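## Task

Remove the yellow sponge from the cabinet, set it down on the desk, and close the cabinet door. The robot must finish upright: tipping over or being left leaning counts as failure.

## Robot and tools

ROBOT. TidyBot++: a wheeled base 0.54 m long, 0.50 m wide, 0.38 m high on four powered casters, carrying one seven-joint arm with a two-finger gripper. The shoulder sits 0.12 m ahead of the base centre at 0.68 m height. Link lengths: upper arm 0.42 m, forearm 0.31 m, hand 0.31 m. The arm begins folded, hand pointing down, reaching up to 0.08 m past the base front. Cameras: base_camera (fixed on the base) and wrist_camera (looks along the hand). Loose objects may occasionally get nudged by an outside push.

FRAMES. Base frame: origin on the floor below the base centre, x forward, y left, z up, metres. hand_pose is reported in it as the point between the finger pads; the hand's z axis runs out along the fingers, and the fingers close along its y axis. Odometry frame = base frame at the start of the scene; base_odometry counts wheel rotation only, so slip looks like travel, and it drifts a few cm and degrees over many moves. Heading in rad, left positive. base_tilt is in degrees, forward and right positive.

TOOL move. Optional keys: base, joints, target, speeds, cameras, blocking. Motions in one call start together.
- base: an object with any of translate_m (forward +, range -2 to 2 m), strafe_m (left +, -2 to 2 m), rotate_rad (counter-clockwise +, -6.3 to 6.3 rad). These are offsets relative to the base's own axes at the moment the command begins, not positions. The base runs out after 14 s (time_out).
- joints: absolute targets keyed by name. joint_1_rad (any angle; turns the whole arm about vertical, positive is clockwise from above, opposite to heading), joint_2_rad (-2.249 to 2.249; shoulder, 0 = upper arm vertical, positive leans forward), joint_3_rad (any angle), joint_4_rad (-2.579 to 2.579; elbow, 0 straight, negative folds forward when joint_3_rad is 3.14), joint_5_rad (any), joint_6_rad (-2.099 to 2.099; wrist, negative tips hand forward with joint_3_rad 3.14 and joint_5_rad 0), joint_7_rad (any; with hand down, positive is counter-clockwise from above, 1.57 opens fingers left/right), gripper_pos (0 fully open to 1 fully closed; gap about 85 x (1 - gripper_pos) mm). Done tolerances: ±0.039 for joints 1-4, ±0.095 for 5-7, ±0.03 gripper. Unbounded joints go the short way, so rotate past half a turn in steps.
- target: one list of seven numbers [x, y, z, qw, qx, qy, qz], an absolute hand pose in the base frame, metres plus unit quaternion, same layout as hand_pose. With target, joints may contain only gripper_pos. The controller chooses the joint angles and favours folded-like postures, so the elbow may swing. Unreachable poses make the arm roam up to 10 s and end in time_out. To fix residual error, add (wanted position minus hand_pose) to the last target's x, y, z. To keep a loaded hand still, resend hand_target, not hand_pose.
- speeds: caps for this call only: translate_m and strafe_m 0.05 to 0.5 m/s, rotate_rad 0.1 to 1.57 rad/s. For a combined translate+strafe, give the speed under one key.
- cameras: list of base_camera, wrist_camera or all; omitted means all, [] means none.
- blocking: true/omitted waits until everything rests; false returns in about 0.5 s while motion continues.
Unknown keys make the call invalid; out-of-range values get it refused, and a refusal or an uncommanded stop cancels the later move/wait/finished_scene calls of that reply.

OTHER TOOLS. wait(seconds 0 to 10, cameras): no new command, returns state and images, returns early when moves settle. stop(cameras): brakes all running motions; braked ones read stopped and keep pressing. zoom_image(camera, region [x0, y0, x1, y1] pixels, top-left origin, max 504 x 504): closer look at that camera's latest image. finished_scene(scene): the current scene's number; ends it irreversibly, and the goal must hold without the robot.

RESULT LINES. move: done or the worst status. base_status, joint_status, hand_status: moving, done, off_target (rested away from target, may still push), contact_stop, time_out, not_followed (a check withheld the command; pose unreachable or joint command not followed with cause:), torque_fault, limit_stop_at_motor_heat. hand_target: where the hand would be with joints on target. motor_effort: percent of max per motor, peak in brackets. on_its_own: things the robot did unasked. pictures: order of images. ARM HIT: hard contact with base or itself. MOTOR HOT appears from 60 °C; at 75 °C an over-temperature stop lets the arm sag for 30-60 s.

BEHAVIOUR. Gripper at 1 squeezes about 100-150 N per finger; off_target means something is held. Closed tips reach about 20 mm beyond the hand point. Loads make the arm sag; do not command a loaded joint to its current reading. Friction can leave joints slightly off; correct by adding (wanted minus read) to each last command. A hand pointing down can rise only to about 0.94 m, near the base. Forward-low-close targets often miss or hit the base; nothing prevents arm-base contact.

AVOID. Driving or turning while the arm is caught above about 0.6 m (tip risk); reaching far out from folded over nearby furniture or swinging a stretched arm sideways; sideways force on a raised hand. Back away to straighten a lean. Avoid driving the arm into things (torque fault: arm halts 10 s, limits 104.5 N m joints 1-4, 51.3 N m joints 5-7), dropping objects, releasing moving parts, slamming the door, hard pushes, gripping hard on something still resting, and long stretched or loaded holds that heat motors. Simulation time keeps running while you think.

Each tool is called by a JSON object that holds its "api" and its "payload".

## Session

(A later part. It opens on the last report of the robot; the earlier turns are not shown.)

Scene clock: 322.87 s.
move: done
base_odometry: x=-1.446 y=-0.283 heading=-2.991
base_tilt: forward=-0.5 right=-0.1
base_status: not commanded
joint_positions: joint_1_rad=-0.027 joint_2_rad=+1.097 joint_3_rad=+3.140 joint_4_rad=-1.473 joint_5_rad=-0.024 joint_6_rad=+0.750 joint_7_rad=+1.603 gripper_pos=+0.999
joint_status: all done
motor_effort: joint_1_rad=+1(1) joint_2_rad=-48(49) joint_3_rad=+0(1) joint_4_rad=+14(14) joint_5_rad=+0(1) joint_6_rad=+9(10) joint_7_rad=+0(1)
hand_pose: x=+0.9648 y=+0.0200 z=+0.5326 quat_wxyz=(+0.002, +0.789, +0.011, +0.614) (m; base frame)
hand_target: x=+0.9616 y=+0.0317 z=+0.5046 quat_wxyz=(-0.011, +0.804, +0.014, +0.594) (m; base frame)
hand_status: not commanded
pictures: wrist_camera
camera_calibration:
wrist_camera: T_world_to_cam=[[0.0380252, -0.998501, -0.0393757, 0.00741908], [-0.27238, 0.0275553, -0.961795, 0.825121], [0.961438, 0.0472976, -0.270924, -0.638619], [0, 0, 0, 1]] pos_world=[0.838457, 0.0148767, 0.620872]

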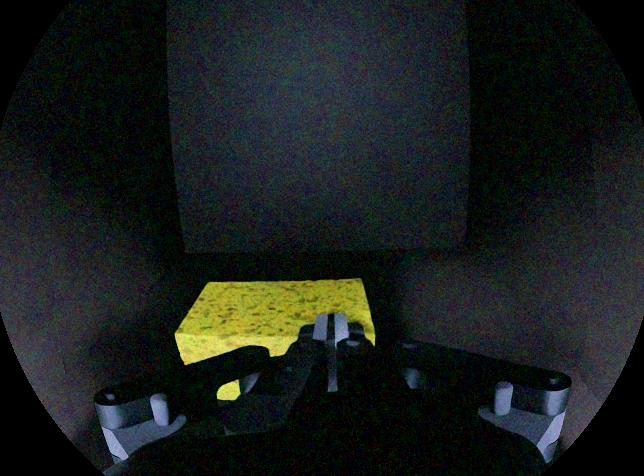

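{"api": "move", "payload": {"base": {"translate_m": -0.06, "strafe_m": -0.012}, "speeds": {"translate_m": 0.2}, "cameras": []}}

{"api": "move", "payload": {"joints": {"joint_2_rad": 1.153, "joint_4_rad": -1.545, "joint_6_rad": 0.86}, "cameras": ["wrist_camera"]}}

{"api": "zoom_image", "payload": {"camera": "wrist_camera", "region": [160, 200, 460, 440]}}

Scene clock: 373.53 s.
move: done
base_odometry: x=-1.388 y=-0.261 heading=-2.991
base_tilt: forward=-0.5 right=-0.1
base_status: done
joint_positions: joint_1_rad=-0.027 joint_2_rad=+1.101 joint_3_rad=+3.140 joint_4_rad=-1.469 joint_5_rad=-0.024 joint_6_rad=+0.745 joint_7_rad=+1.603 gripper_pos=+0.999
joint_status: not commanded
motor_effort: joint_1_rad=+1(2) joint_2_rad=-48(50) joint_3_rad=+1(2) joint_4_rad=+14(15) joint_5_rad=+0(1) joint_6_rad=+9(10) joint_7_rad=+1(1)
hand_pose: x=+0.9651 y=+0.0201 z=+0.5294 quat_wxyz=(+0.002, +0.791, +0.011, +0.612) (m; base frame)
hand_target: x=+0.9616 y=+0.0317 z=+0.5046 quat_wxyz=(-0.011, +0.804, +0.014, +0.594) (m; base frame)
hand_status: not commanded
pictures: none
No camera images: "cameras" was empty.

Scene clock: 374.47 s.
move: done
base_odometry: x=-1.388 y=-0.261 heading=-2.991
base_tilt: forward=-0.6 right=-0.1
base_status: not commanded
joint_positions: joint_1_rad=-0.027 joint_2_rad=+1.133 joint_3_rad=+3.140 joint_4_rad=-1.535 joint_5_rad=-0.024 joint_6_rad=+0.823 joint_7_rad=+1.603 gripper_pos=+0.999
joint_status: all done
motor_effort: joint_1_rad=+1(1) joint_2_rad=-46(50) joint_3_rad=+1(1) joint_4_rad=+11(14) joint_5_rad=-1(1) joint_6_rad=+8(10) joint_7_rad=+1(1)
hand_pose: x=+0.9428 y=+0.0191 z=+0.4962 quat_wxyz=(+0.003, +0.797, +0.012, +0.604) (m; base frame)
hand_target: x=+0.9381 y=+0.0308 z=+0.4864 quat_wxyz=(-0.012, +0.795, +0.013, +0.606) (m; base frame)
hand_status: not commanded
pictures: wrist_camera
camera_calibration:
wrist_camera: T_world_to_cam=[[0.0363378, -0.998612, -0.0381191, 0.00691458], [-0.296243, 0.0256657, -0.954768, 0.803222], [0.954421, 0.0459866, -0.294899, -0.608711], [0, 0, 0, 1]] pos_world=[0.818664, 0.0142823, 0.587646]

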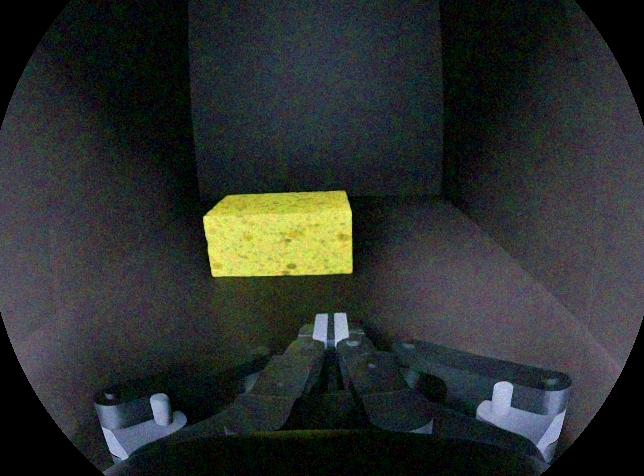

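Scaled by 1.680.

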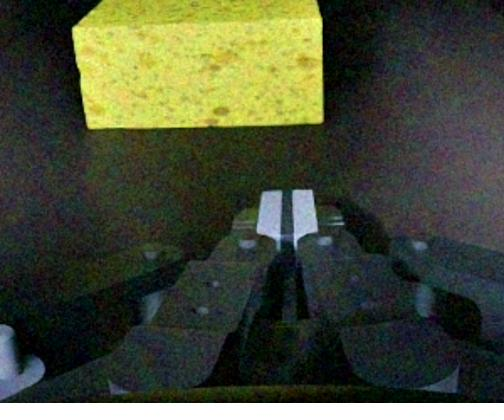

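{"api": "move", "payload": {"joints": {"joint_2_rad": 1.258, "joint_4_rad": -1.168, "joint_6_rad": 0.535}, "cameras": ["wrist_camera"]}}

{"api": "move", "payload": {"base": {"translate_m": 0.05}, "speeds": {"translate_m": 0.12}, "cameras": ["wrist_camera"]}}

{"api": "zoom_image", "payload": {"camera": "wrist_camera", "region": [160, 200, 460, 440]}}

Scene clock: 403.13 s.
move: done
base_odometry: x=-1.388 y=-0.261 heading=-2.991
base_tilt: forward=-0.5 right=-0.1
base_status: not commanded
joint_positions: joint_1_rad=-0.027 joint_2_rad=+1.231 joint_3_rad=+3.140 joint_4_rad=-1.182 joint_5_rad=-0.024 joint_6_rad=+0.569 joint_7_rad=+1.603 gripper_pos=+0.999
joint_status: all done
motor_effort: joint_1_rad=+1(2) joint_2_rad=-52(53) joint_3_rad=+0(1) joint_4_rad=+16(16) joint_5_rad=+0(1) joint_6_rad=+9(10) joint_7_rad=+0(1)
hand_pose: x=+1.0243 y=+0.0227 z=+0.5032 quat_wxyz=(+0.000, +0.797, +0.011, +0.604) (m; base frame)
hand_target: x=+1.0204 y=+0.0337 z=+0.4761 quat_wxyz=(-0.011, +0.811, +0.014, +0.585) (m; base frame)
hand_status: not commanded
pictures: wrist_camera
camera_calibration:
wrist_camera: T_world_to_cam=[[0.0395888, -0.998279, -0.0432714, 0.00712256], [-0.296231, 0.0296328, -0.954656, 0.833823], [0.954295, 0.0506121, -0.294548, -0.684746], [0, 0, 0, 1]] pos_world=[0.900173, 0.0170582, 0.594632]

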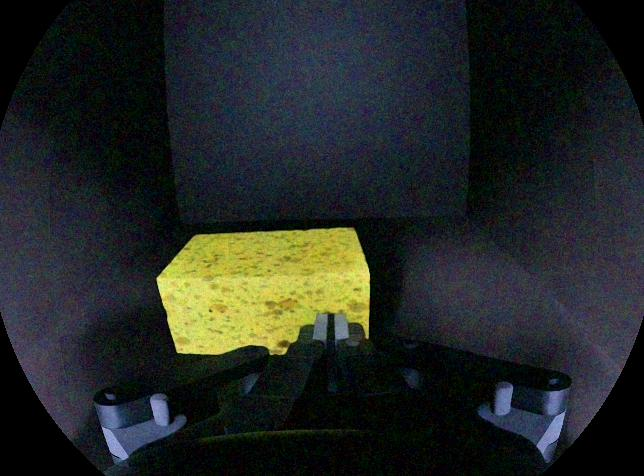

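Scene clock: 404.10 s.
move: done
base_odometry: x=-1.438 y=-0.269 heading=-2.992
base_tilt: forward=-0.5 right=-0.1
base_status: done
joint_positions: joint_1_rad=-0.027 joint_2_rad=+1.233 joint_3_rad=+3.140 joint_4_rad=-1.178 joint_5_rad=-0.024 joint_6_rad=+0.566 joint_7_rad=+1.603 gripper_pos=+0.999
joint_status: not commanded
motor_effort: joint_1_rad=+1(3) joint_2_rad=-53(54) joint_3_rad=+0(2) joint_4_rad=+16(17) joint_5_rad=+0(1) joint_6_rad=+9(9) joint_7_rad=+1(1)
hand_pose: x=+1.0251 y=+0.0228 z=+0.5028 quat_wxyz=(+0.000, +0.797, +0.011, +0.604) (m; base frame)
hand_target: x=+1.0204 y=+0.0337 z=+0.4761 quat_wxyz=(-0.011, +0.811, +0.014, +0.585) (m; base frame)
hand_status: not commanded
pictures: wrist_camera
camera_calibration:
wrist_camera: T_world_to_cam=[[0.0396732, -0.998274, -0.0433092, 0.00701939], [-0.296417, 0.0296342, -0.954599, 0.833812], [0.954234, 0.0507095, -0.29473, -0.685466], [0, 0, 0, 1]] pos_world=[0.900973, 0.0170575, 0.594233]

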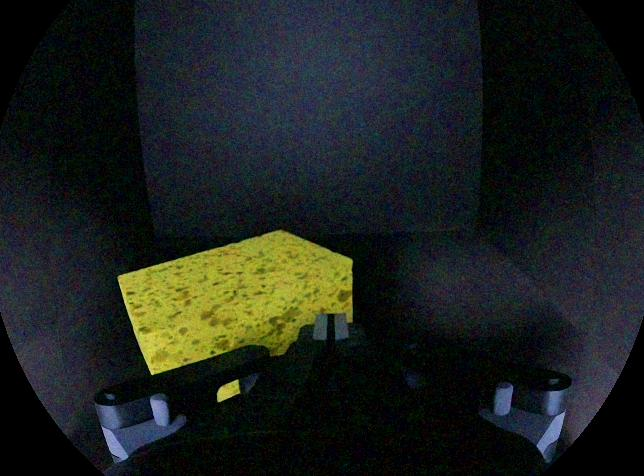

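Scaled by 1.680.

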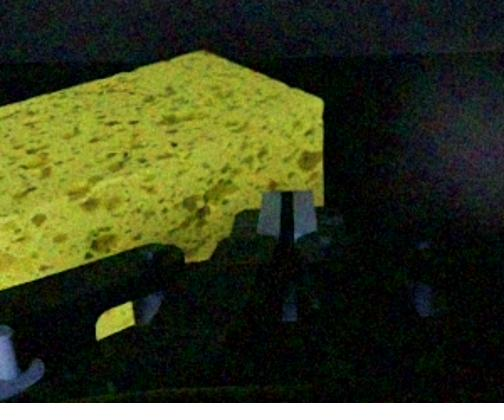

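{"api": "move", "payload": {"base": {"translate_m": 0.035, "strafe_m": 0.02}, "speeds": {"translate_m": 0.12}, "cameras": ["wrist_camera"]}}

{"api": "zoom_image", "payload": {"camera": "wrist_camera", "region": [100, 180, 460, 440]}}

Scene clock: 408.83 s.
move: done
base_odometry: x=-1.470 y=-0.294 heading=-2.992
base_tilt: forward=-0.5 right=-0.1
base_status: done
joint_positions: joint_1_rad=-0.028 joint_2_rad=+1.234 joint_3_rad=+3.140 joint_4_rad=-1.176 joint_5_rad=-0.024 joint_6_rad=+0.565 joint_7_rad=+1.603 gripper_pos=+0.999
joint_status: not commanded
motor_effort: joint_1_rad=+0(4) joint_2_rad=-52(53) joint_3_rad=+1(2) joint_4_rad=+16(17) joint_5_rad=+0(1) joint_6_rad=+9(10) joint_7_rad=+1(1)
hand_pose: x=+1.0257 y=+0.0233 z=+0.5030 quat_wxyz=(+0.000, +0.797, +0.012, +0.604) (m; base frame)
hand_target: x=+1.0204 y=+0.0337 z=+0.4761 quat_wxyz=(-0.011, +0.811, +0.014, +0.585) (m; base frame)
hand_status: not commanded
pictures: wrist_camera
camera_calibration:
wrist_camera: T_world_to_cam=[[0.0402331, -0.998254, -0.0432398, 0.00685742], [-0.29594, 0.0294281, -0.954753, 0.833802], [0.954359, 0.0512091, -0.29424, -0.686319], [0, 0, 0, 1]] pos_world=[0.901474, 0.0174539, 0.59443]

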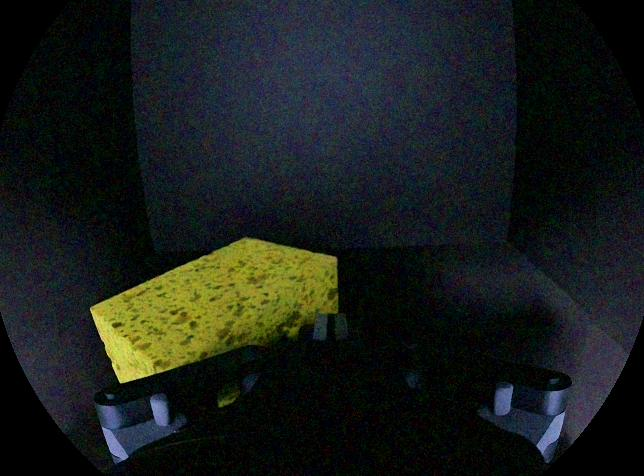

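Scaled by 1.400.

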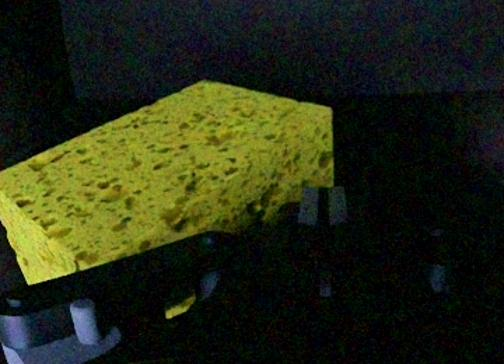

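{"api": "move", "payload": {"base": {"translate_m": -0.066}, "joints": {"joint_2_rad": 1.18, "joint_4_rad": -1.40, "joint_6_rad": 0.74}, "cameras": []}}

{"api": "move", "payload": {"base": {"strafe_m": 0.065}, "joints": {"gripper_pos": 0.0}}}

{"api": "zoom_image", "payload": {"camera": "wrist_camera", "region": [150, 180, 510, 440]}}

Scene clock: 499.70 s.
move: done
base_odometry: x=-1.404 y=-0.284 heading=-2.992
base_tilt: forward=-0.5 right=-0.1
base_status: done
joint_positions: joint_1_rad=-0.028 joint_2_rad=+1.176 joint_3_rad=+3.140 joint_4_rad=-1.374 joint_5_rad=-0.024 joint_6_rad=+0.701 joint_7_rad=+1.603 gripper_pos=+0.999
joint_status: all done
motor_effort: joint_1_rad=+0(3) joint_2_rad=-48(55) joint_3_rad=+1(1) joint_4_rad=+13(16) joint_5_rad=+0(1) joint_6_rad=+7(9) joint_7_rad=+0(1)
hand_pose: x=+0.9816 y=+0.0213 z=+0.4970 quat_wxyz=(+0.001, +0.798, +0.012, +0.602) (m; base frame)
hand_target: x=+0.9749 y=+0.0321 z=+0.4932 quat_wxyz=(-0.012, +0.795, +0.013, +0.606) (m; base frame)
hand_status: not commanded
pictures: none
No camera images: "cameras" was empty.

Scene clock: 500.80 s.
move: done
base_odometry: x=-1.394 y=-0.348 heading=-2.992
base_tilt: forward=-0.5 right=-0.2
base_status: done
joint_positions: joint_1_rad=-0.038 joint_2_rad=+1.175 joint_3_rad=+3.139 joint_4_rad=-1.383 joint_5_rad=-0.024 joint_6_rad=+0.702 joint_7_rad=+1.603 gripper_pos=+0.000
joint_status: all done
motor_effort: joint_1_rad=+0(5) joint_2_rad=-49(50) joint_3_rad=+1(3) joint_4_rad=+14(15) joint_5_rad=-1(2) joint_6_rad=+9(9) joint_7_rad=+0(1)
hand_pose: x=+0.9785 y=+0.0305 z=+0.4937 quat_wxyz=(-0.002, +0.801, +0.016, +0.599) (m; base frame)
hand_target: x=+0.9749 y=+0.0321 z=+0.4932 quat_wxyz=(-0.012, +0.795, +0.013, +0.606) (m; base frame)
hand_status: not commanded
pictures: base_camera, wrist_camera
camera_calibration:
wrist_camera: T_world_to_cam=[[0.0483841, -0.997955, -0.0417597, 0.00684319], [-0.307865, 0.024873, -0.951105, 0.820657], [0.950199, 0.0588746, -0.306032, -0.634901], [0, 0, 0, 1]] pos_world=[0.855602, 0.0237966, 0.586517]

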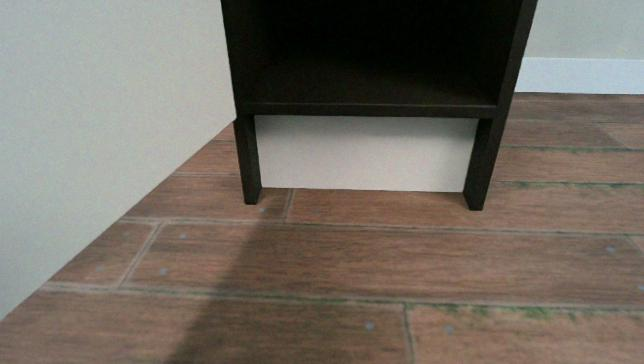

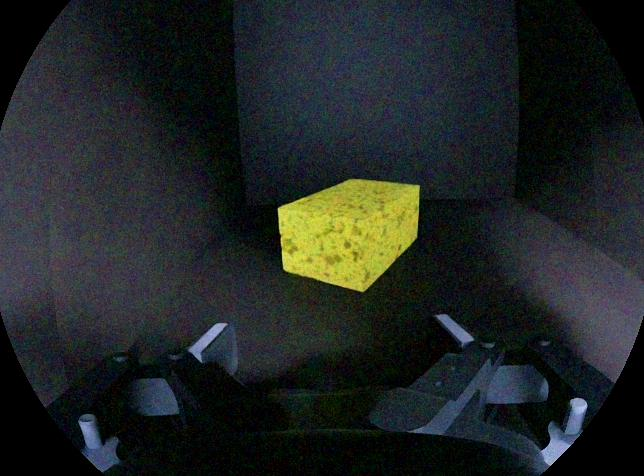

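Scaled by 1.400.

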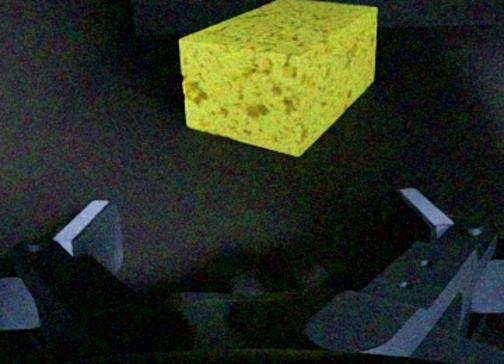

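{"api": "move", "payload": {"base": {"strafe_m": -0.112}, "joints": {"gripper_pos": 0.6}, "cameras": []}}

{"api": "move", "payload": {"base": {"translate_m": 0.05}, "joints": {"joint_2_rad": 1.298, "joint_4_rad": -1.067, "joint_6_rad": 0.466}, "cameras": ["wrist_camera"]}}

{"api": "move", "payload": {"base": {"strafe_m": 0.035}, "speeds": {"strafe_m": 0.12}, "cameras": ["wrist_camera"]}}

Scene clock: 639.00 s.
move: done
base_odometry: x=-1.411 y=-0.237 heading=-2.992
base_tilt: forward=-0.5 right=-0.1
base_status: done
joint_positions: joint_1_rad=-0.032 joint_2_rad=+1.172 joint_3_rad=+3.140 joint_4_rad=-1.385 joint_5_rad=-0.024 joint_6_rad=+0.706 joint_7_rad=+1.603 gripper_pos=+0.600
joint_status: all done
motor_effort: joint_1_rad=+0(6) joint_2_rad=-48(49) joint_3_rad=+0(3) joint_4_rad=+13(14) joint_5_rad=+0(1) joint_6_rad=+8(9) joint_7_rad=+1(1)
hand_pose: x=+0.9791 y=+0.0250 z=+0.4971 quat_wxyz=(+0.000, +0.799, +0.013, +0.601) (m; base frame)
hand_target: x=+0.9749 y=+0.0321 z=+0.4932 quat_wxyz=(-0.012, +0.795, +0.013, +0.606) (m; base frame)
hand_status: not commanded
pictures: none
No camera images: "cameras" was empty.

Scene clock: 640.47 s.
move: done
base_odometry: x=-1.460 y=-0.245 heading=-2.992
base_tilt: forward=-0.5 right=-0.2
base_status: done
joint_positions: joint_1_rad=-0.032 joint_2_rad=+1.272 joint_3_rad=+3.140 joint_4_rad=-1.081 joint_5_rad=-0.024 joint_6_rad=+0.502 joint_7_rad=+1.603 gripper_pos=+0.600
joint_status: all done
motor_effort: joint_1_rad=+0(1) joint_2_rad=-52(54) joint_3_rad=+1(1) joint_4_rad=+16(17) joint_5_rad=+0(1) joint_6_rad=+8(10) joint_7_rad=+1(1)
hand_pose: x=+1.0429 y=+0.0282 z=+0.4985 quat_wxyz=(-0.002, +0.799, +0.014, +0.602) (m; base frame)
hand_target: x=+1.0386 y=+0.0343 z=+0.4706 quat_wxyz=(-0.011, +0.813, +0.014, +0.582) (m; base frame)
hand_status: not commanded
pictures: wrist_camera
camera_calibration:
wrist_camera: T_world_to_cam=[[0.0455169, -0.997988, -0.0441489, 0.00589777], [-0.301822, 0.0283905, -0.952942, 0.839653], [0.952277, 0.0567, -0.299922, -0.699622], [0, 0, 0, 1]] pos_world=[0.919391, 0.0217163, 0.590568]

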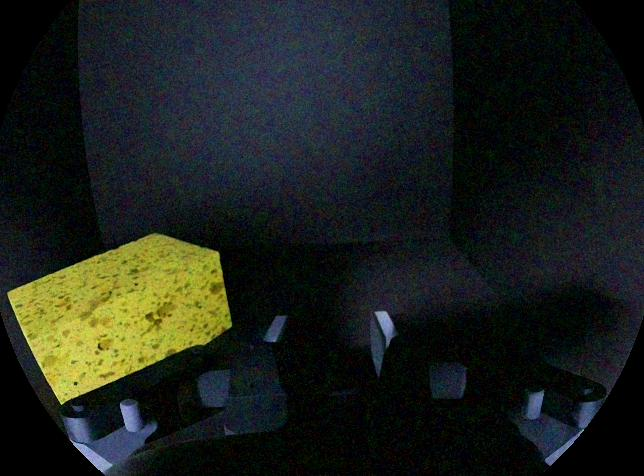

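Scene clock: 641.37 s.
move: done
base_odometry: x=-1.455 y=-0.279 heading=-2.993
base_tilt: forward=-0.5 right=-0.1
base_status: done
joint_positions: joint_1_rad=-0.038 joint_2_rad=+1.272 joint_3_rad=+3.140 joint_4_rad=-1.080 joint_5_rad=-0.024 joint_6_rad=+0.500 joint_7_rad=+1.603 gripper_pos=+0.600
joint_status: not commanded
motor_effort: joint_1_rad=+0(5) joint_2_rad=-53(53) joint_3_rad=+1(2) joint_4_rad=+16(17) joint_5_rad=-1(1) joint_6_rad=+9(9) joint_7_rad=+0(1)
hand_pose: x=+1.0429 y=+0.0340 z=+0.4984 quat_wxyz=(-0.004, +0.799, +0.016, +0.601) (m; base frame)
hand_target: x=+1.0386 y=+0.0343 z=+0.4706 quat_wxyz=(-0.011, +0.813, +0.014, +0.582) (m; base frame)
hand_status: not commanded
pictures: wrist_camera
camera_calibration:
wrist_camera: T_world_to_cam=[[0.0516203, -0.997669, -0.0446207, 0.00549924], [-0.302705, 0.0269474, -0.952703, 0.840261], [0.951685, 0.0626857, -0.300608, -0.699223], [0, 0, 0, 1]] pos_world=[0.919507, 0.0266749, 0.590572]

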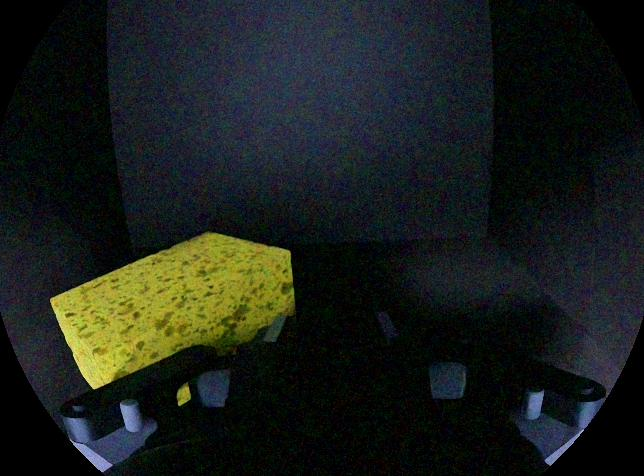

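{"api": "move", "payload": {"joints": {"joint_1_rad": -0.085}, "cameras": ["wrist_camera"]}}

{"api": "zoom_image", "payload": {"camera": "wrist_camera", "region": [60, 200, 420, 440]}}

Scene clock: 656.03 s.
move: done
base_odometry: x=-1.455 y=-0.279 heading=-2.993
base_tilt: forward=-0.5 right=-0.2
base_status: not commanded
joint_positions: joint_1_rad=-0.066 joint_2_rad=+1.272 joint_3_rad=+3.140 joint_4_rad=-1.079 joint_5_rad=-0.024 joint_6_rad=+0.500 joint_7_rad=+1.603 gripper_pos=+0.600
joint_status: all done
motor_effort: joint_1_rad=+0(3) joint_2_rad=-53(53) joint_3_rad=+1(1) joint_4_rad=+15(17) joint_5_rad=+0(1) joint_6_rad=+8(9) joint_7_rad=+1(1)
hand_pose: x=+1.0416 y=+0.0598 z=+0.4984 quat_wxyz=(-0.013, +0.799, +0.027, +0.601) (m; base frame)
hand_target: x=+1.0357 y=+0.0802 z=+0.4706 quat_wxyz=(-0.026, +0.812, +0.034, +0.582) (m; base frame)
hand_status: not commanded
pictures: wrist_camera
camera_calibration:
wrist_camera: T_world_to_cam=[[0.0794334, -0.995842, -0.0445987, 0.00226562], [-0.303537, 0.0184523, -0.952641, 0.840493], [0.949503, 0.0892089, -0.30081, -0.698831], [0, 0, 0, 1]] pos_world=[0.918483, 0.0490892, 0.590574]

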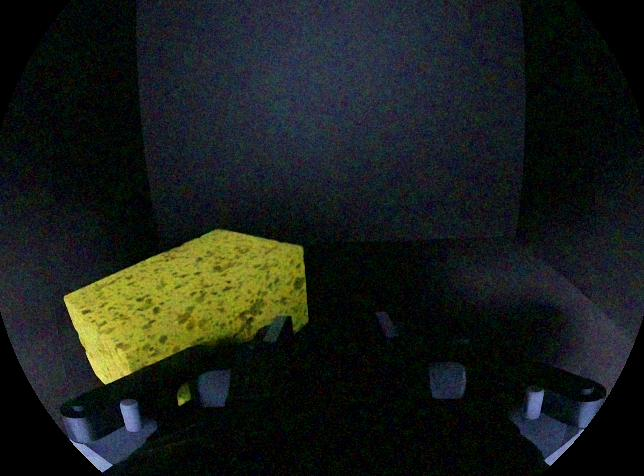

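Scaled by 1.400.

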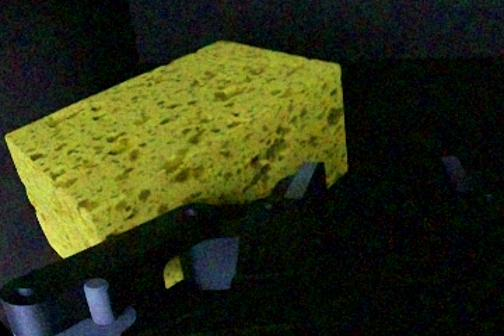

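{"api": "move", "payload": {"base": {"translate_m": -0.15}, "joints": {"joint_1_rad": -0.03}, "cameras": []}}

{"api": "move", "payload": {"base": {"strafe_m": 0.091}, "joints": {"joint_2_rad": 1.385, "joint_4_rad": -0.831, "joint_6_rad": 0.318, "gripper_pos": 1.0}}}

{"api": "zoom_image", "payload": {"camera": "wrist_camera", "region": [150, 180, 510, 440]}}

Scene clock: 820.53 s.
move: done
base_odometry: x=-1.307 y=-0.257 heading=-2.992
base_tilt: forward=-0.5 right=-0.1
base_status: done
joint_positions: joint_1_rad=-0.043 joint_2_rad=+1.273 joint_3_rad=+3.140 joint_4_rad=-1.075 joint_5_rad=-0.024 joint_6_rad=+0.497 joint_7_rad=+1.603 gripper_pos=+0.600
joint_status: all done
motor_effort: joint_1_rad=+2(3) joint_2_rad=-52(55) joint_3_rad=+1(2) joint_4_rad=+15(17) joint_5_rad=+0(1) joint_6_rad=+8(9) joint_7_rad=+1(1)
hand_pose: x=+1.0435 y=+0.0378 z=+0.4981 quat_wxyz=(-0.006, +0.799, +0.018, +0.601) (m; base frame)
hand_target: x=+1.0387 y=+0.0297 z=+0.4706 quat_wxyz=(-0.010, +0.813, +0.012, +0.582) (m; base frame)
hand_status: not commanded
pictures: none
No camera images: "cameras" was empty.

Scene clock: 821.80 s.
move: done
base_odometry: x=-1.293 y=-0.347 heading=-2.992
base_tilt: forward=-0.5 right=-0.1
base_status: done
joint_positions: joint_1_rad=-0.042 joint_2_rad=+1.357 joint_3_rad=+3.139 joint_4_rad=-0.846 joint_5_rad=-0.024 joint_6_rad=+0.353 joint_7_rad=+1.603 gripper_pos=+0.999
joint_status: all done
motor_effort: joint_1_rad=+1(6) joint_2_rad=-56(56) joint_3_rad=+1(2) joint_4_rad=+18(19) joint_5_rad=+0(1) joint_6_rad=+9(10) joint_7_rad=+1(1)
hand_pose: x=+1.0823 y=+0.0402 z=+0.4997 quat_wxyz=(-0.008, +0.798, +0.017, +0.602) (m; base frame)
hand_target: x=+1.0780 y=+0.0307 z=+0.4705 quat_wxyz=(-0.010, +0.813, +0.012, +0.582) (m; base frame)
hand_status: not commanded
pictures: base_camera, wrist_camera
camera_calibration:
wrist_camera: T_world_to_cam=[[0.0579506, -0.997167, -0.0479499, 0.00445255], [-0.301677, 0.0282936, -0.95299, 0.852168], [0.951647, 0.0696917, -0.299182, -0.737565], [0, 0, 0, 1]] pos_world=[0.958723, 0.0317313, 0.591655]

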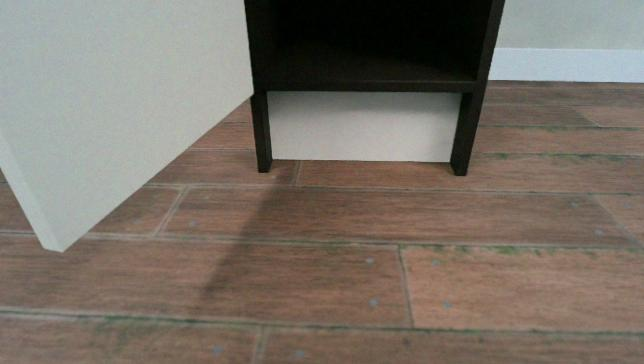

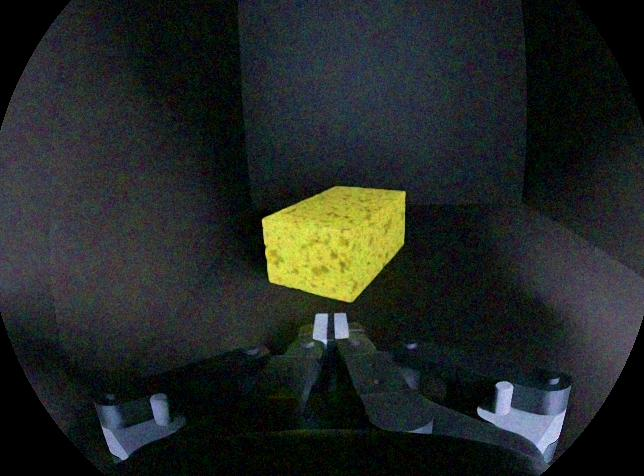

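Scaled by 1.400.

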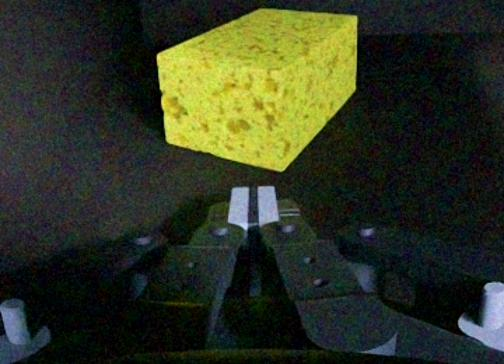

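{"api": "move", "payload": {"base": {"translate_m": 0.09, "strafe_m": -0.003}, "speeds": {"translate_m": 0.12}, "cameras": ["wrist_camera"]}}

{"api": "zoom_image", "payload": {"camera": "wrist_camera", "region": [100, 200, 460, 440]}}

Scene clock: 838.00 s.
move: done
base_odometry: x=-1.383 y=-0.358 heading=-2.992
base_tilt: forward=-0.5 right=-0.1
base_status: done
joint_positions: joint_1_rad=-0.042 joint_2_rad=+1.359 joint_3_rad=+3.139 joint_4_rad=-0.841 joint_5_rad=-0.024 joint_6_rad=+0.349 joint_7_rad=+1.603 gripper_pos=+0.999
joint_status: not commanded
motor_effort: joint_1_rad=+1(2) joint_2_rad=-55(56) joint_3_rad=+0(1) joint_4_rad=+18(19) joint_5_rad=+0(1) joint_6_rad=+8(9) joint_7_rad=+0(1)
hand_pose: x=+1.0828 y=+0.0402 z=+0.4996 quat_wxyz=(-0.008, +0.799, +0.017, +0.602) (m; base frame)
hand_target: x=+1.0780 y=+0.0307 z=+0.4705 quat_wxyz=(-0.010, +0.813, +0.012, +0.582) (m; base frame)
hand_status: not commanded
pictures: wrist_camera
camera_calibration:
wrist_camera: T_world_to_cam=[[0.057915, -0.997167, -0.0479914, 0.00457071], [-0.302371, 0.0282931, -0.95277, 0.852917], [0.951429, 0.0696909, -0.299876, -0.737617], [0, 0, 0, 1]] pos_world=[0.959424, 0.0318313, 0.59166]

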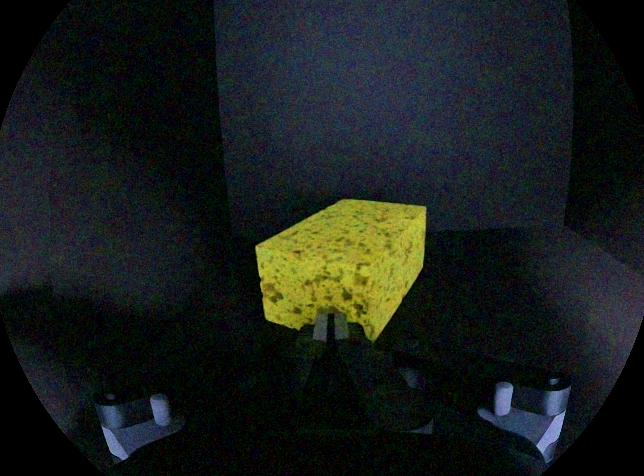

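Scaled by 1.400.

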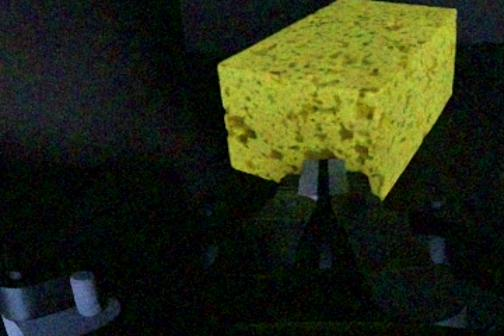

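{"api": "move", "payload": {"base": {"translate_m": -0.015, "strafe_m": -0.022}, "cameras": []}}

{"api": "move", "payload": {"base": {"translate_m": 0.045}, "speeds": {"translate_m": 0.1}, "cameras": ["wrist_camera"]}}

{"api": "zoom_image", "payload": {"camera": "wrist_camera", "region": [100, 200, 460, 440]}}

Scene clock: 851.87 s.
move: done
base_odometry: x=-1.371 y=-0.334 heading=-2.992
base_tilt: forward=-0.5 right=-0.1
base_status: done
joint_positions: joint_1_rad=-0.038 joint_2_rad=+1.359 joint_3_rad=+3.139 joint_4_rad=-0.840 joint_5_rad=-0.024 joint_6_rad=+0.348 joint_7_rad=+1.603 gripper_pos=+0.999
joint_status: not commanded
motor_effort: joint_1_rad=+0(6) joint_2_rad=-54(56) joint_3_rad=+0(2) joint_4_rad=+18(19) joint_5_rad=+0(1) joint_6_rad=+8(9) joint_7_rad=+1(1)
hand_pose: x=+1.0832 y=+0.0363 z=+0.4994 quat_wxyz=(-0.007, +0.799, +0.016, +0.602) (m; base frame)
hand_target: x=+1.0780 y=+0.0307 z=+0.4705 quat_wxyz=(-0.010, +0.813, +0.012, +0.582) (m; base frame)
hand_status: not commanded
pictures: none
No camera images: "cameras" was empty.

Scene clock: 852.87 s.
move: done
base_odometry: x=-1.416 y=-0.341 heading=-2.992
base_tilt: forward=-0.5 right=-0.2
base_status: done
joint_positions: joint_1_rad=-0.038 joint_2_rad=+1.360 joint_3_rad=+3.139 joint_4_rad=-0.838 joint_5_rad=-0.024 joint_6_rad=+0.348 joint_7_rad=+1.603 gripper_pos=+0.999
joint_status: not commanded
motor_effort: joint_1_rad=+1(1) joint_2_rad=-54(56) joint_3_rad=+0(1) joint_4_rad=+18(19) joint_5_rad=+0(1) joint_6_rad=+8(9) joint_7_rad=+0(1)
hand_pose: x=+1.0835 y=+0.0363 z=+0.4994 quat_wxyz=(-0.007, +0.799, +0.016, +0.602) (m; base frame)
hand_target: x=+1.0780 y=+0.0307 z=+0.4705 quat_wxyz=(-0.010, +0.813, +0.012, +0.582) (m; base frame)
hand_status: not commanded
pictures: wrist_camera
camera_calibration:
wrist_camera: T_world_to_cam=[[0.0539204, -0.997386, -0.0481009, 0.00496926], [-0.301969, 0.0296284, -0.952857, 0.852628], [0.951792, 0.0659034, -0.299582, -0.738411], [0, 0, 0, 1]] pos_world=[0.960013, 0.0283581, 0.591457]

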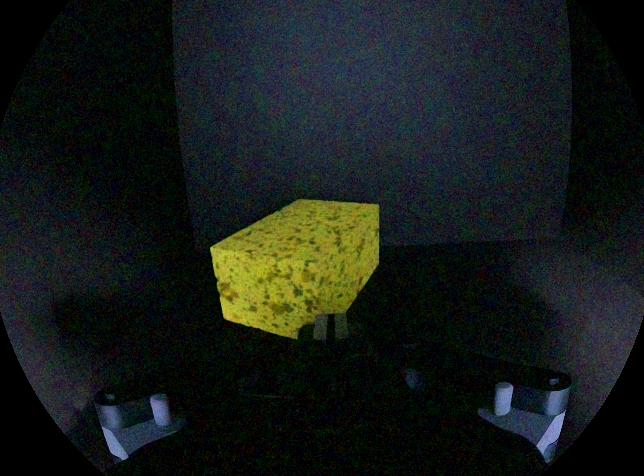

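Scaled by 1.400.

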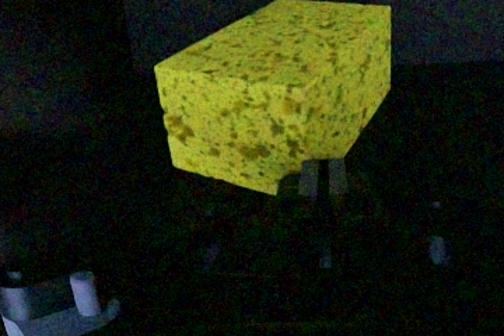

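{"api": "move", "payload": {"base": {"translate_m": -0.03}, "joints": {"gripper_pos": 0.0}, "cameras": []}}

{"api": "move", "payload": {"base": {"translate_m": 0.025, "strafe_m": 0.030}, "speeds": {"translate_m": 0.15}, "cameras": ["wrist_camera"]}}

{"api": "zoom_image", "payload": {"camera": "wrist_camera", "region": [100, 200, 500, 440]}}

Scene clock: 919.43 s.
move: done
base_odometry: x=-1.386 y=-0.336 heading=-2.992
base_tilt: forward=-0.5 right=-0.1
base_status: done
joint_positions: joint_1_rad=-0.038 joint_2_rad=+1.362 joint_3_rad=+3.139 joint_4_rad=-0.836 joint_5_rad=-0.024 joint_6_rad=+0.346 joint_7_rad=+1.603 gripper_pos=+0.000
joint_status: all done
motor_effort: joint_1_rad=+0(3) joint_2_rad=-56(57) joint_3_rad=+0(1) joint_4_rad=+18(20) joint_5_rad=-1(1) joint_6_rad=+9(9) joint_7_rad=+0(1)
hand_pose: x=+1.0834 y=+0.0362 z=+0.4980 quat_wxyz=(-0.007, +0.799, +0.016, +0.601) (m; base frame)
hand_target: x=+1.0780 y=+0.0307 z=+0.4705 quat_wxyz=(-0.010, +0.813, +0.012, +0.582) (m; base frame)
hand_status: not commanded
pictures: none
No camera images: "cameras" was empty.

Scene clock: 920.30 s.
move: done
base_odometry: x=-1.407 y=-0.370 heading=-2.992
base_tilt: forward=-0.5 right=-0.1
base_status: done
joint_positions: joint_1_rad=-0.038 joint_2_rad=+1.363 joint_3_rad=+3.139 joint_4_rad=-0.836 joint_5_rad=-0.024 joint_6_rad=+0.345 joint_7_rad=+1.603 gripper_pos=+0.000
joint_status: not commanded
motor_effort: joint_1_rad=+0(5) joint_2_rad=-56(57) joint_3_rad=+1(2) joint_4_rad=+18(19) joint_5_rad=+0(1) joint_6_rad=+9(9) joint_7_rad=+0(1)
hand_pose: x=+1.0833 y=+0.0368 z=+0.4971 quat_wxyz=(-0.007, +0.800, +0.016, +0.600) (m; base frame)
hand_target: x=+1.0780 y=+0.0307 z=+0.4705 quat_wxyz=(-0.010, +0.813, +0.012, +0.582) (m; base frame)
hand_status: not commanded
pictures: wrist_camera
camera_calibration:
wrist_camera: T_world_to_cam=[[0.0542878, -0.997359, -0.0482443, 0.00509966], [-0.305382, 0.0294169, -0.951776, 0.853502], [0.950681, 0.0664027, -0.302978, -0.73605], [0, 0, 0, 1]] pos_world=[0.960116, 0.0288545, 0.589581]

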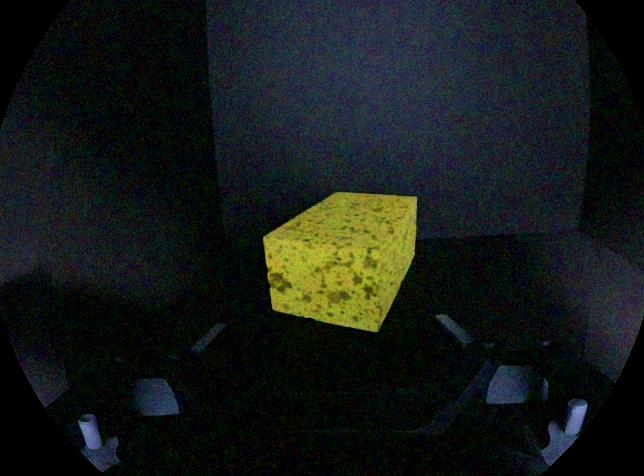

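Scaled by 1.260.

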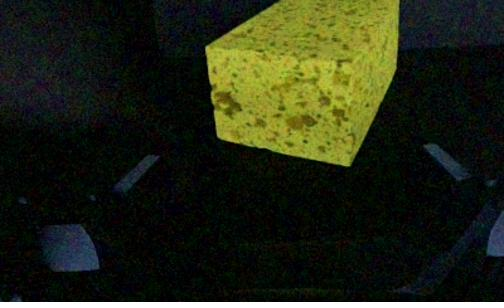

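{"api": "move", "payload": {"base": {"translate_m": 0.021}, "speeds": {"translate_m": 0.1}, "joints": {"joint_2_rad": 1.45, "joint_4_rad": -0.66, "joint_6_rad": 0.217}, "cameras": ["wrist_camera"]}}

{"api": "move", "payload": {"joints": {"joint_2_rad": 1.517, "joint_4_rad": -0.49, "joint_6_rad": 0.113}, "cameras": ["wrist_camera"]}}

{"api": "zoom_image", "payload": {"camera": "wrist_camera", "region": [100, 200, 500, 440]}}

Scene clock: 939.17 s.
move: done
base_odometry: x=-1.428 y=-0.373 heading=-2.992
base_tilt: forward=-0.5 right=-0.1
base_status: done
joint_positions: joint_1_rad=-0.038 joint_2_rad=+1.422 joint_3_rad=+3.139 joint_4_rad=-0.674 joint_5_rad=-0.024 joint_6_rad=+0.251 joint_7_rad=+1.603 gripper_pos=+0.000
joint_status: all done
motor_effort: joint_1_rad=+0(4) joint_2_rad=-58(58) joint_3_rad=+1(1) joint_4_rad=+19(20) joint_5_rad=+0(1) joint_6_rad=+9(9) joint_7_rad=+0(1)
hand_pose: x=+1.1060 y=+0.0378 z=+0.5021 quat_wxyz=(-0.008, +0.797, +0.016, +0.604) (m; base frame)
hand_target: x=+1.1012 y=+0.0313 z=+0.4726 quat_wxyz=(-0.010, +0.811, +0.011, +0.584) (m; base frame)
hand_status: not commanded
pictures: wrist_camera
camera_calibration:
wrist_camera: T_world_to_cam=[[0.0560564, -0.997202, -0.0494639, 0.00377156], [-0.297516, 0.0306077, -0.954226, 0.857615], [0.95307, 0.0682068, -0.294968, -0.762875], [0, 0, 0, 1]] pos_world=[0.982016, 0.0295446, 0.593521]

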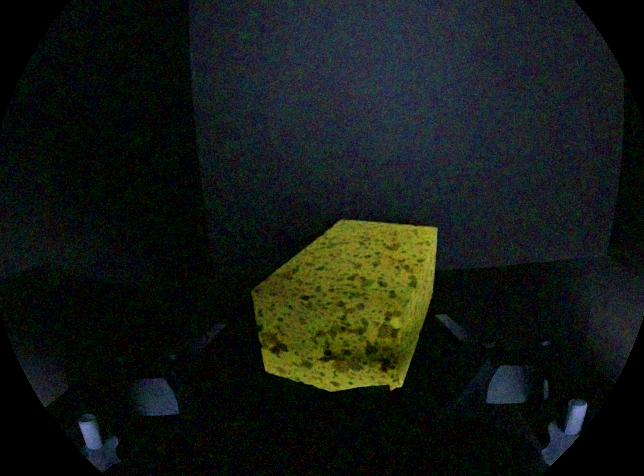

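Scene clock: 940.30 s.
move: done
base_odometry: x=-1.428 y=-0.373 heading=-2.992
base_tilt: forward=-0.5 right=-0.1
base_status: not commanded
joint_positions: joint_1_rad=-0.038 joint_2_rad=+1.488 joint_3_rad=+3.139 joint_4_rad=-0.505 joint_5_rad=-0.024 joint_6_rad=+0.148 joint_7_rad=+1.603 gripper_pos=+0.000
joint_status: all done
motor_effort: joint_1_rad=+0(1) joint_2_rad=-58(59) joint_3_rad=+0(1) joint_4_rad=+20(21) joint_5_rad=-1(1) joint_6_rad=+9(10) joint_7_rad=+0(1)
hand_pose: x=+1.1240 y=+0.0391 z=+0.5038 quat_wxyz=(-0.009, +0.797, +0.016, +0.604) (m; base frame)
hand_target: x=+1.1188 y=+0.0318 z=+0.4728 quat_wxyz=(-0.010, +0.812, +0.011, +0.584) (m; base frame)
hand_status: not commanded
pictures: wrist_camera
camera_calibration:
wrist_camera: T_world_to_cam=[[0.0580511, -0.997033, -0.0505448, 0.00236253], [-0.296964, 0.0310922, -0.954382, 0.86402], [0.953122, 0.0704129, -0.294278, -0.780251], [0, 0, 0, 1]] pos_world=[1.00012, 0.030431, 0.595114]

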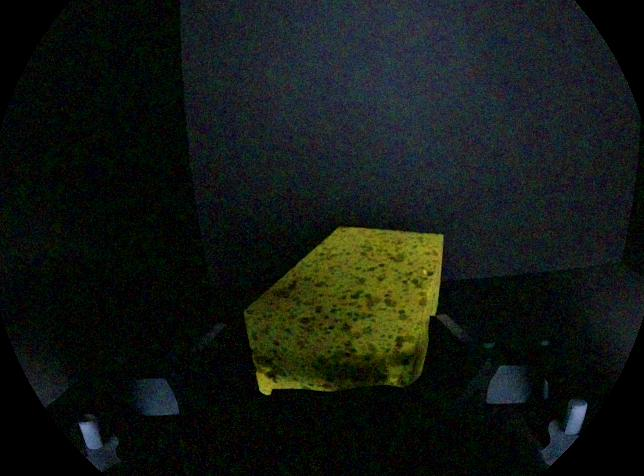

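Scaled by 1.260.

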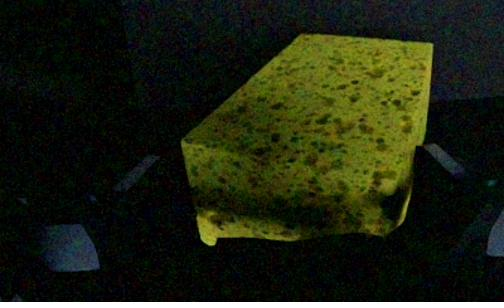

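{"api": "move", "payload": {"joints": {"gripper_pos": 0.2}, "cameras": ["wrist_camera"]}}

{"api": "move", "payload": {"joints": {"gripper_pos": 0.4}, "cameras": ["wrist_camera"]}}

{"api": "zoom_image", "payload": {"camera": "wrist_camera", "region": [100, 200, 500, 440]}}

Scene clock: 944.23 s.
move: done
base_odometry: x=-1.428 y=-0.373 heading=-2.992
base_tilt: forward=-0.4 right=-0.1
base_status: not commanded
joint_positions: joint_1_rad=-0.038 joint_2_rad=+1.488 joint_3_rad=+3.139 joint_4_rad=-0.503 joint_5_rad=-0.024 joint_6_rad=+0.145 joint_7_rad=+1.603 gripper_pos=+0.198
joint_status: all done
motor_effort: joint_1_rad=+1(1) joint_2_rad=-59(59) joint_3_rad=+0(1) joint_4_rad=+20(21) joint_5_rad=+0(1) joint_6_rad=+9(9) joint_7_rad=+1(1)
hand_pose: x=+1.1240 y=+0.0391 z=+0.5033 quat_wxyz=(-0.009, +0.797, +0.016, +0.603) (m; base frame)
hand_target: x=+1.1188 y=+0.0318 z=+0.4728 quat_wxyz=(-0.010, +0.812, +0.011, +0.584) (m; base frame)
hand_status: not commanded
pictures: wrist_camera
camera_calibration:
wrist_camera: T_world_to_cam=[[0.0580788, -0.99703, -0.0505847, 0.00233726], [-0.298748, 0.0309903, -0.953829, 0.865234], [0.952563, 0.0705093, -0.29606, -0.778816], [0, 0, 0, 1]] pos_world=[1.00022, 0.0304302, 0.594827]

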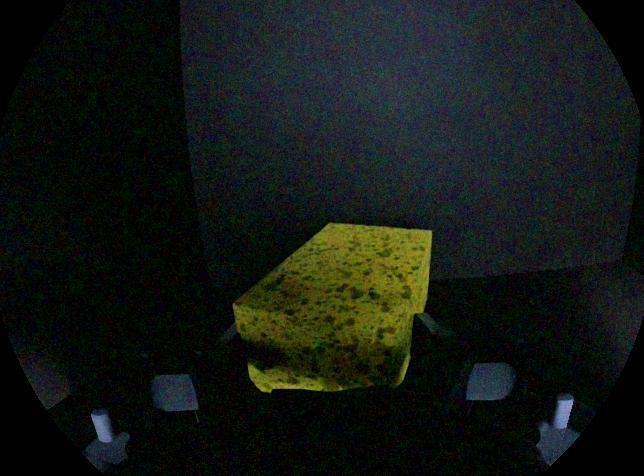

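Scene clock: 944.87 s.
move: off_target
base_odometry: x=-1.428 y=-0.373 heading=-2.992
base_tilt: forward=-0.5 right=-0.1
base_status: not commanded
joint_positions: joint_1_rad=-0.038 joint_2_rad=+1.488 joint_3_rad=+3.139 joint_4_rad=-0.502 joint_5_rad=-0.024 joint_6_rad=+0.145 joint_7_rad=+1.603 gripper_pos=+0.315
joint_status: gripper_pos off_target (ended at +0.315, target +0.400)
motor_effort: joint_1_rad=+2(2) joint_2_rad=-58(58) joint_3_rad=+1(1) joint_4_rad=+20(21) joint_5_rad=+0(1) joint_6_rad=+9(9) joint_7_rad=+0(1)
hand_pose: x=+1.1243 y=+0.0391 z=+0.5039 quat_wxyz=(-0.009, +0.797, +0.016, +0.603) (m; base frame)
hand_target: x=+1.1188 y=+0.0318 z=+0.4728 quat_wxyz=(-0.010, +0.812, +0.011, +0.584) (m; base frame)
hand_status: not commanded
pictures: wrist_camera
camera_calibration:
wrist_camera: T_world_to_cam=[[0.0580964, -0.997027, -0.0506238, 0.00236138], [-0.297846, 0.0310892, -0.954108, 0.86512], [0.952844, 0.0705083, -0.295154, -0.779651], [0, 0, 0, 1]] pos_world=[1.00042, 0.0304304, 0.59542]

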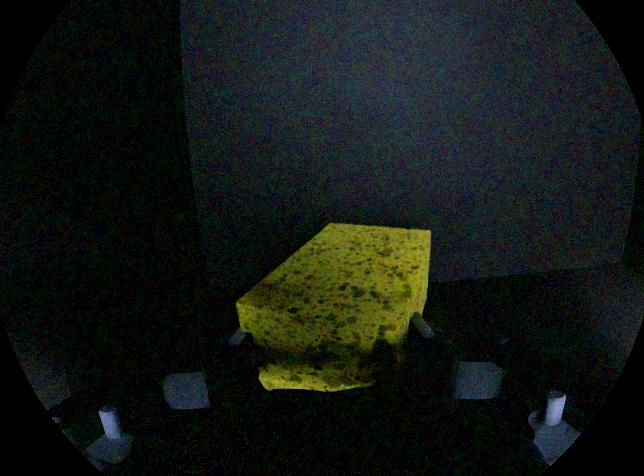

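Scaled by 1.260.

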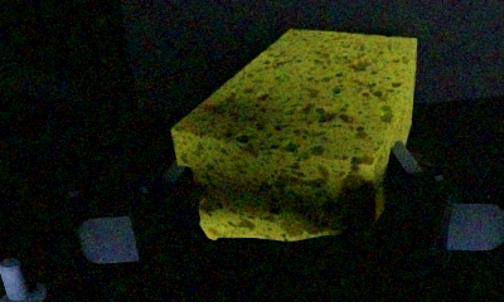

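{"api": "move", "payload": {"joints": {"gripper_pos": 0.6}, "cameras": ["wrist_camera"]}}

{"api": "zoom_image", "payload": {"camera": "wrist_camera", "region": [100, 200, 500, 440]}}

Scene clock: 957.00 s.
move: off_target
base_odometry: x=-1.428 y=-0.373 heading=-2.992
base_tilt: forward=-0.5 right=-0.2
base_status: not commanded
joint_positions: joint_1_rad=-0.038 joint_2_rad=+1.488 joint_3_rad=+3.139 joint_4_rad=-0.502 joint_5_rad=-0.024 joint_6_rad=+0.145 joint_7_rad=+1.603 gripper_pos=+0.315
joint_status: gripper_pos off_target (ended at +0.315, target +0.600)
motor_effort: joint_1_rad=+2(2) joint_2_rad=-58(58) joint_3_rad=+1(1) joint_4_rad=+19(20) joint_5_rad=-1(2) joint_6_rad=+9(9) joint_7_rad=+0(1)
hand_pose: x=+1.1243 y=+0.0391 z=+0.5039 quat_wxyz=(-0.009, +0.797, +0.016, +0.603) (m; base frame)
hand_target: x=+1.1188 y=+0.0318 z=+0.4728 quat_wxyz=(-0.010, +0.812, +0.011, +0.584) (m; base frame)
hand_status: not commanded
pictures: wrist_camera
camera_calibration:
wrist_camera: T_world_to_cam=[[0.0580964, -0.997027, -0.0506238, 0.00236138], [-0.297846, 0.0310892, -0.954108, 0.86512], [0.952844, 0.0705083, -0.295154, -0.779651], [0, 0, 0, 1]] pos_world=[1.00042, 0.0304304, 0.59542]

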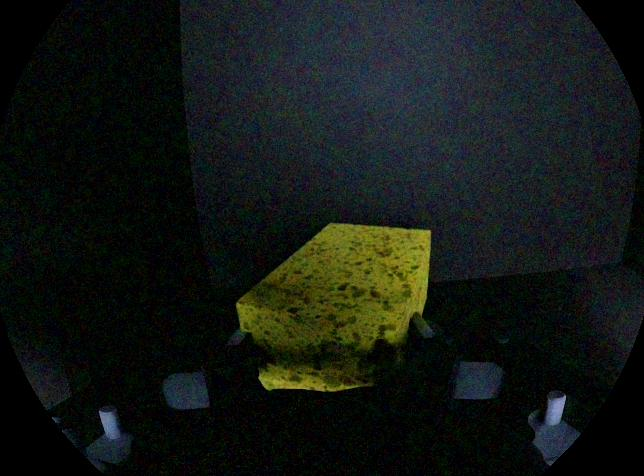

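Scaled by 1.260.

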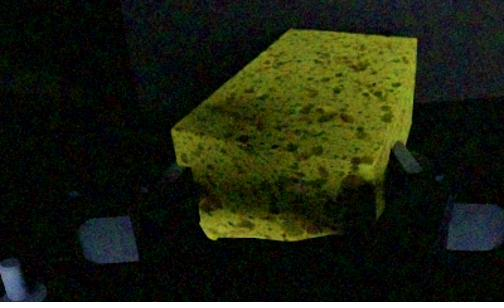

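{"api": "move", "payload": {"base": {"translate_m": -0.10}, "speeds": {"translate_m": 0.12}, "cameras": ["wrist_camera"]}}

{"api": "zoom_image", "payload": {"camera": "wrist_camera", "region": [100, 200, 500, 440]}}

Scene clock: 963.77 s.
move: done
base_odometry: x=-1.329 y=-0.358 heading=-2.992
base_tilt: forward=-0.5 right=-0.1
base_status: done
joint_positions: joint_1_rad=-0.038 joint_2_rad=+1.490 joint_3_rad=+3.139 joint_4_rad=-0.498 joint_5_rad=-0.024 joint_6_rad=+0.143 joint_7_rad=+1.603 gripper_pos=+0.316
joint_status: not commanded
motor_effort: joint_1_rad=+1(4) joint_2_rad=-57(59) joint_3_rad=+0(1) joint_4_rad=+20(21) joint_5_rad=+0(1) joint_6_rad=+8(9) joint_7_rad=+1(1)
hand_pose: x=+1.1246 y=+0.0388 z=+0.5036 quat_wxyz=(-0.009, +0.797, +0.016, +0.604) (m; base frame)
hand_target: x=+1.1188 y=+0.0318 z=+0.4728 quat_wxyz=(-0.010, +0.812, +0.011, +0.584) (m; base frame)
hand_status: not commanded
pictures: wrist_camera
camera_calibration:
wrist_camera: T_world_to_cam=[[0.0577879, -0.997044, -0.0506286, 0.00234393], [-0.297751, 0.0311923, -0.954134, 0.864849], [0.952893, 0.0702121, -0.295068, -0.780095], [0, 0, 0, 1]] pos_world=[1.00072, 0.0301325, 0.595119]

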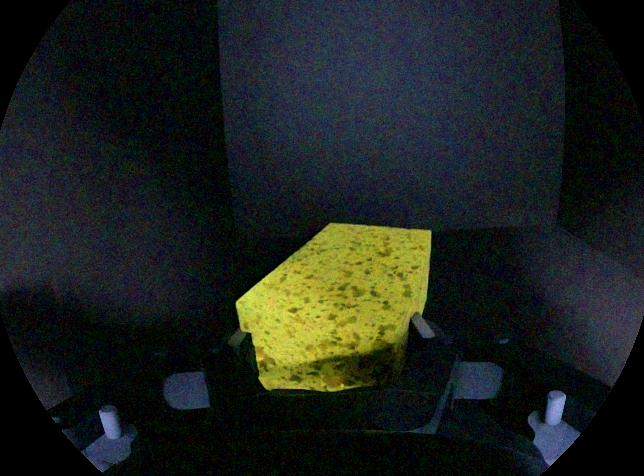

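Scaled by 1.260.

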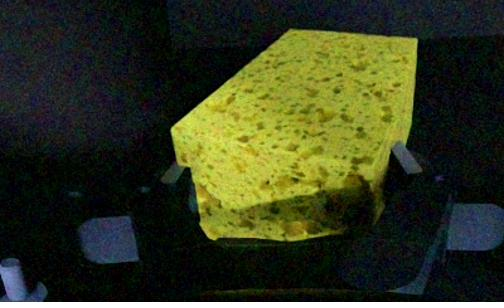

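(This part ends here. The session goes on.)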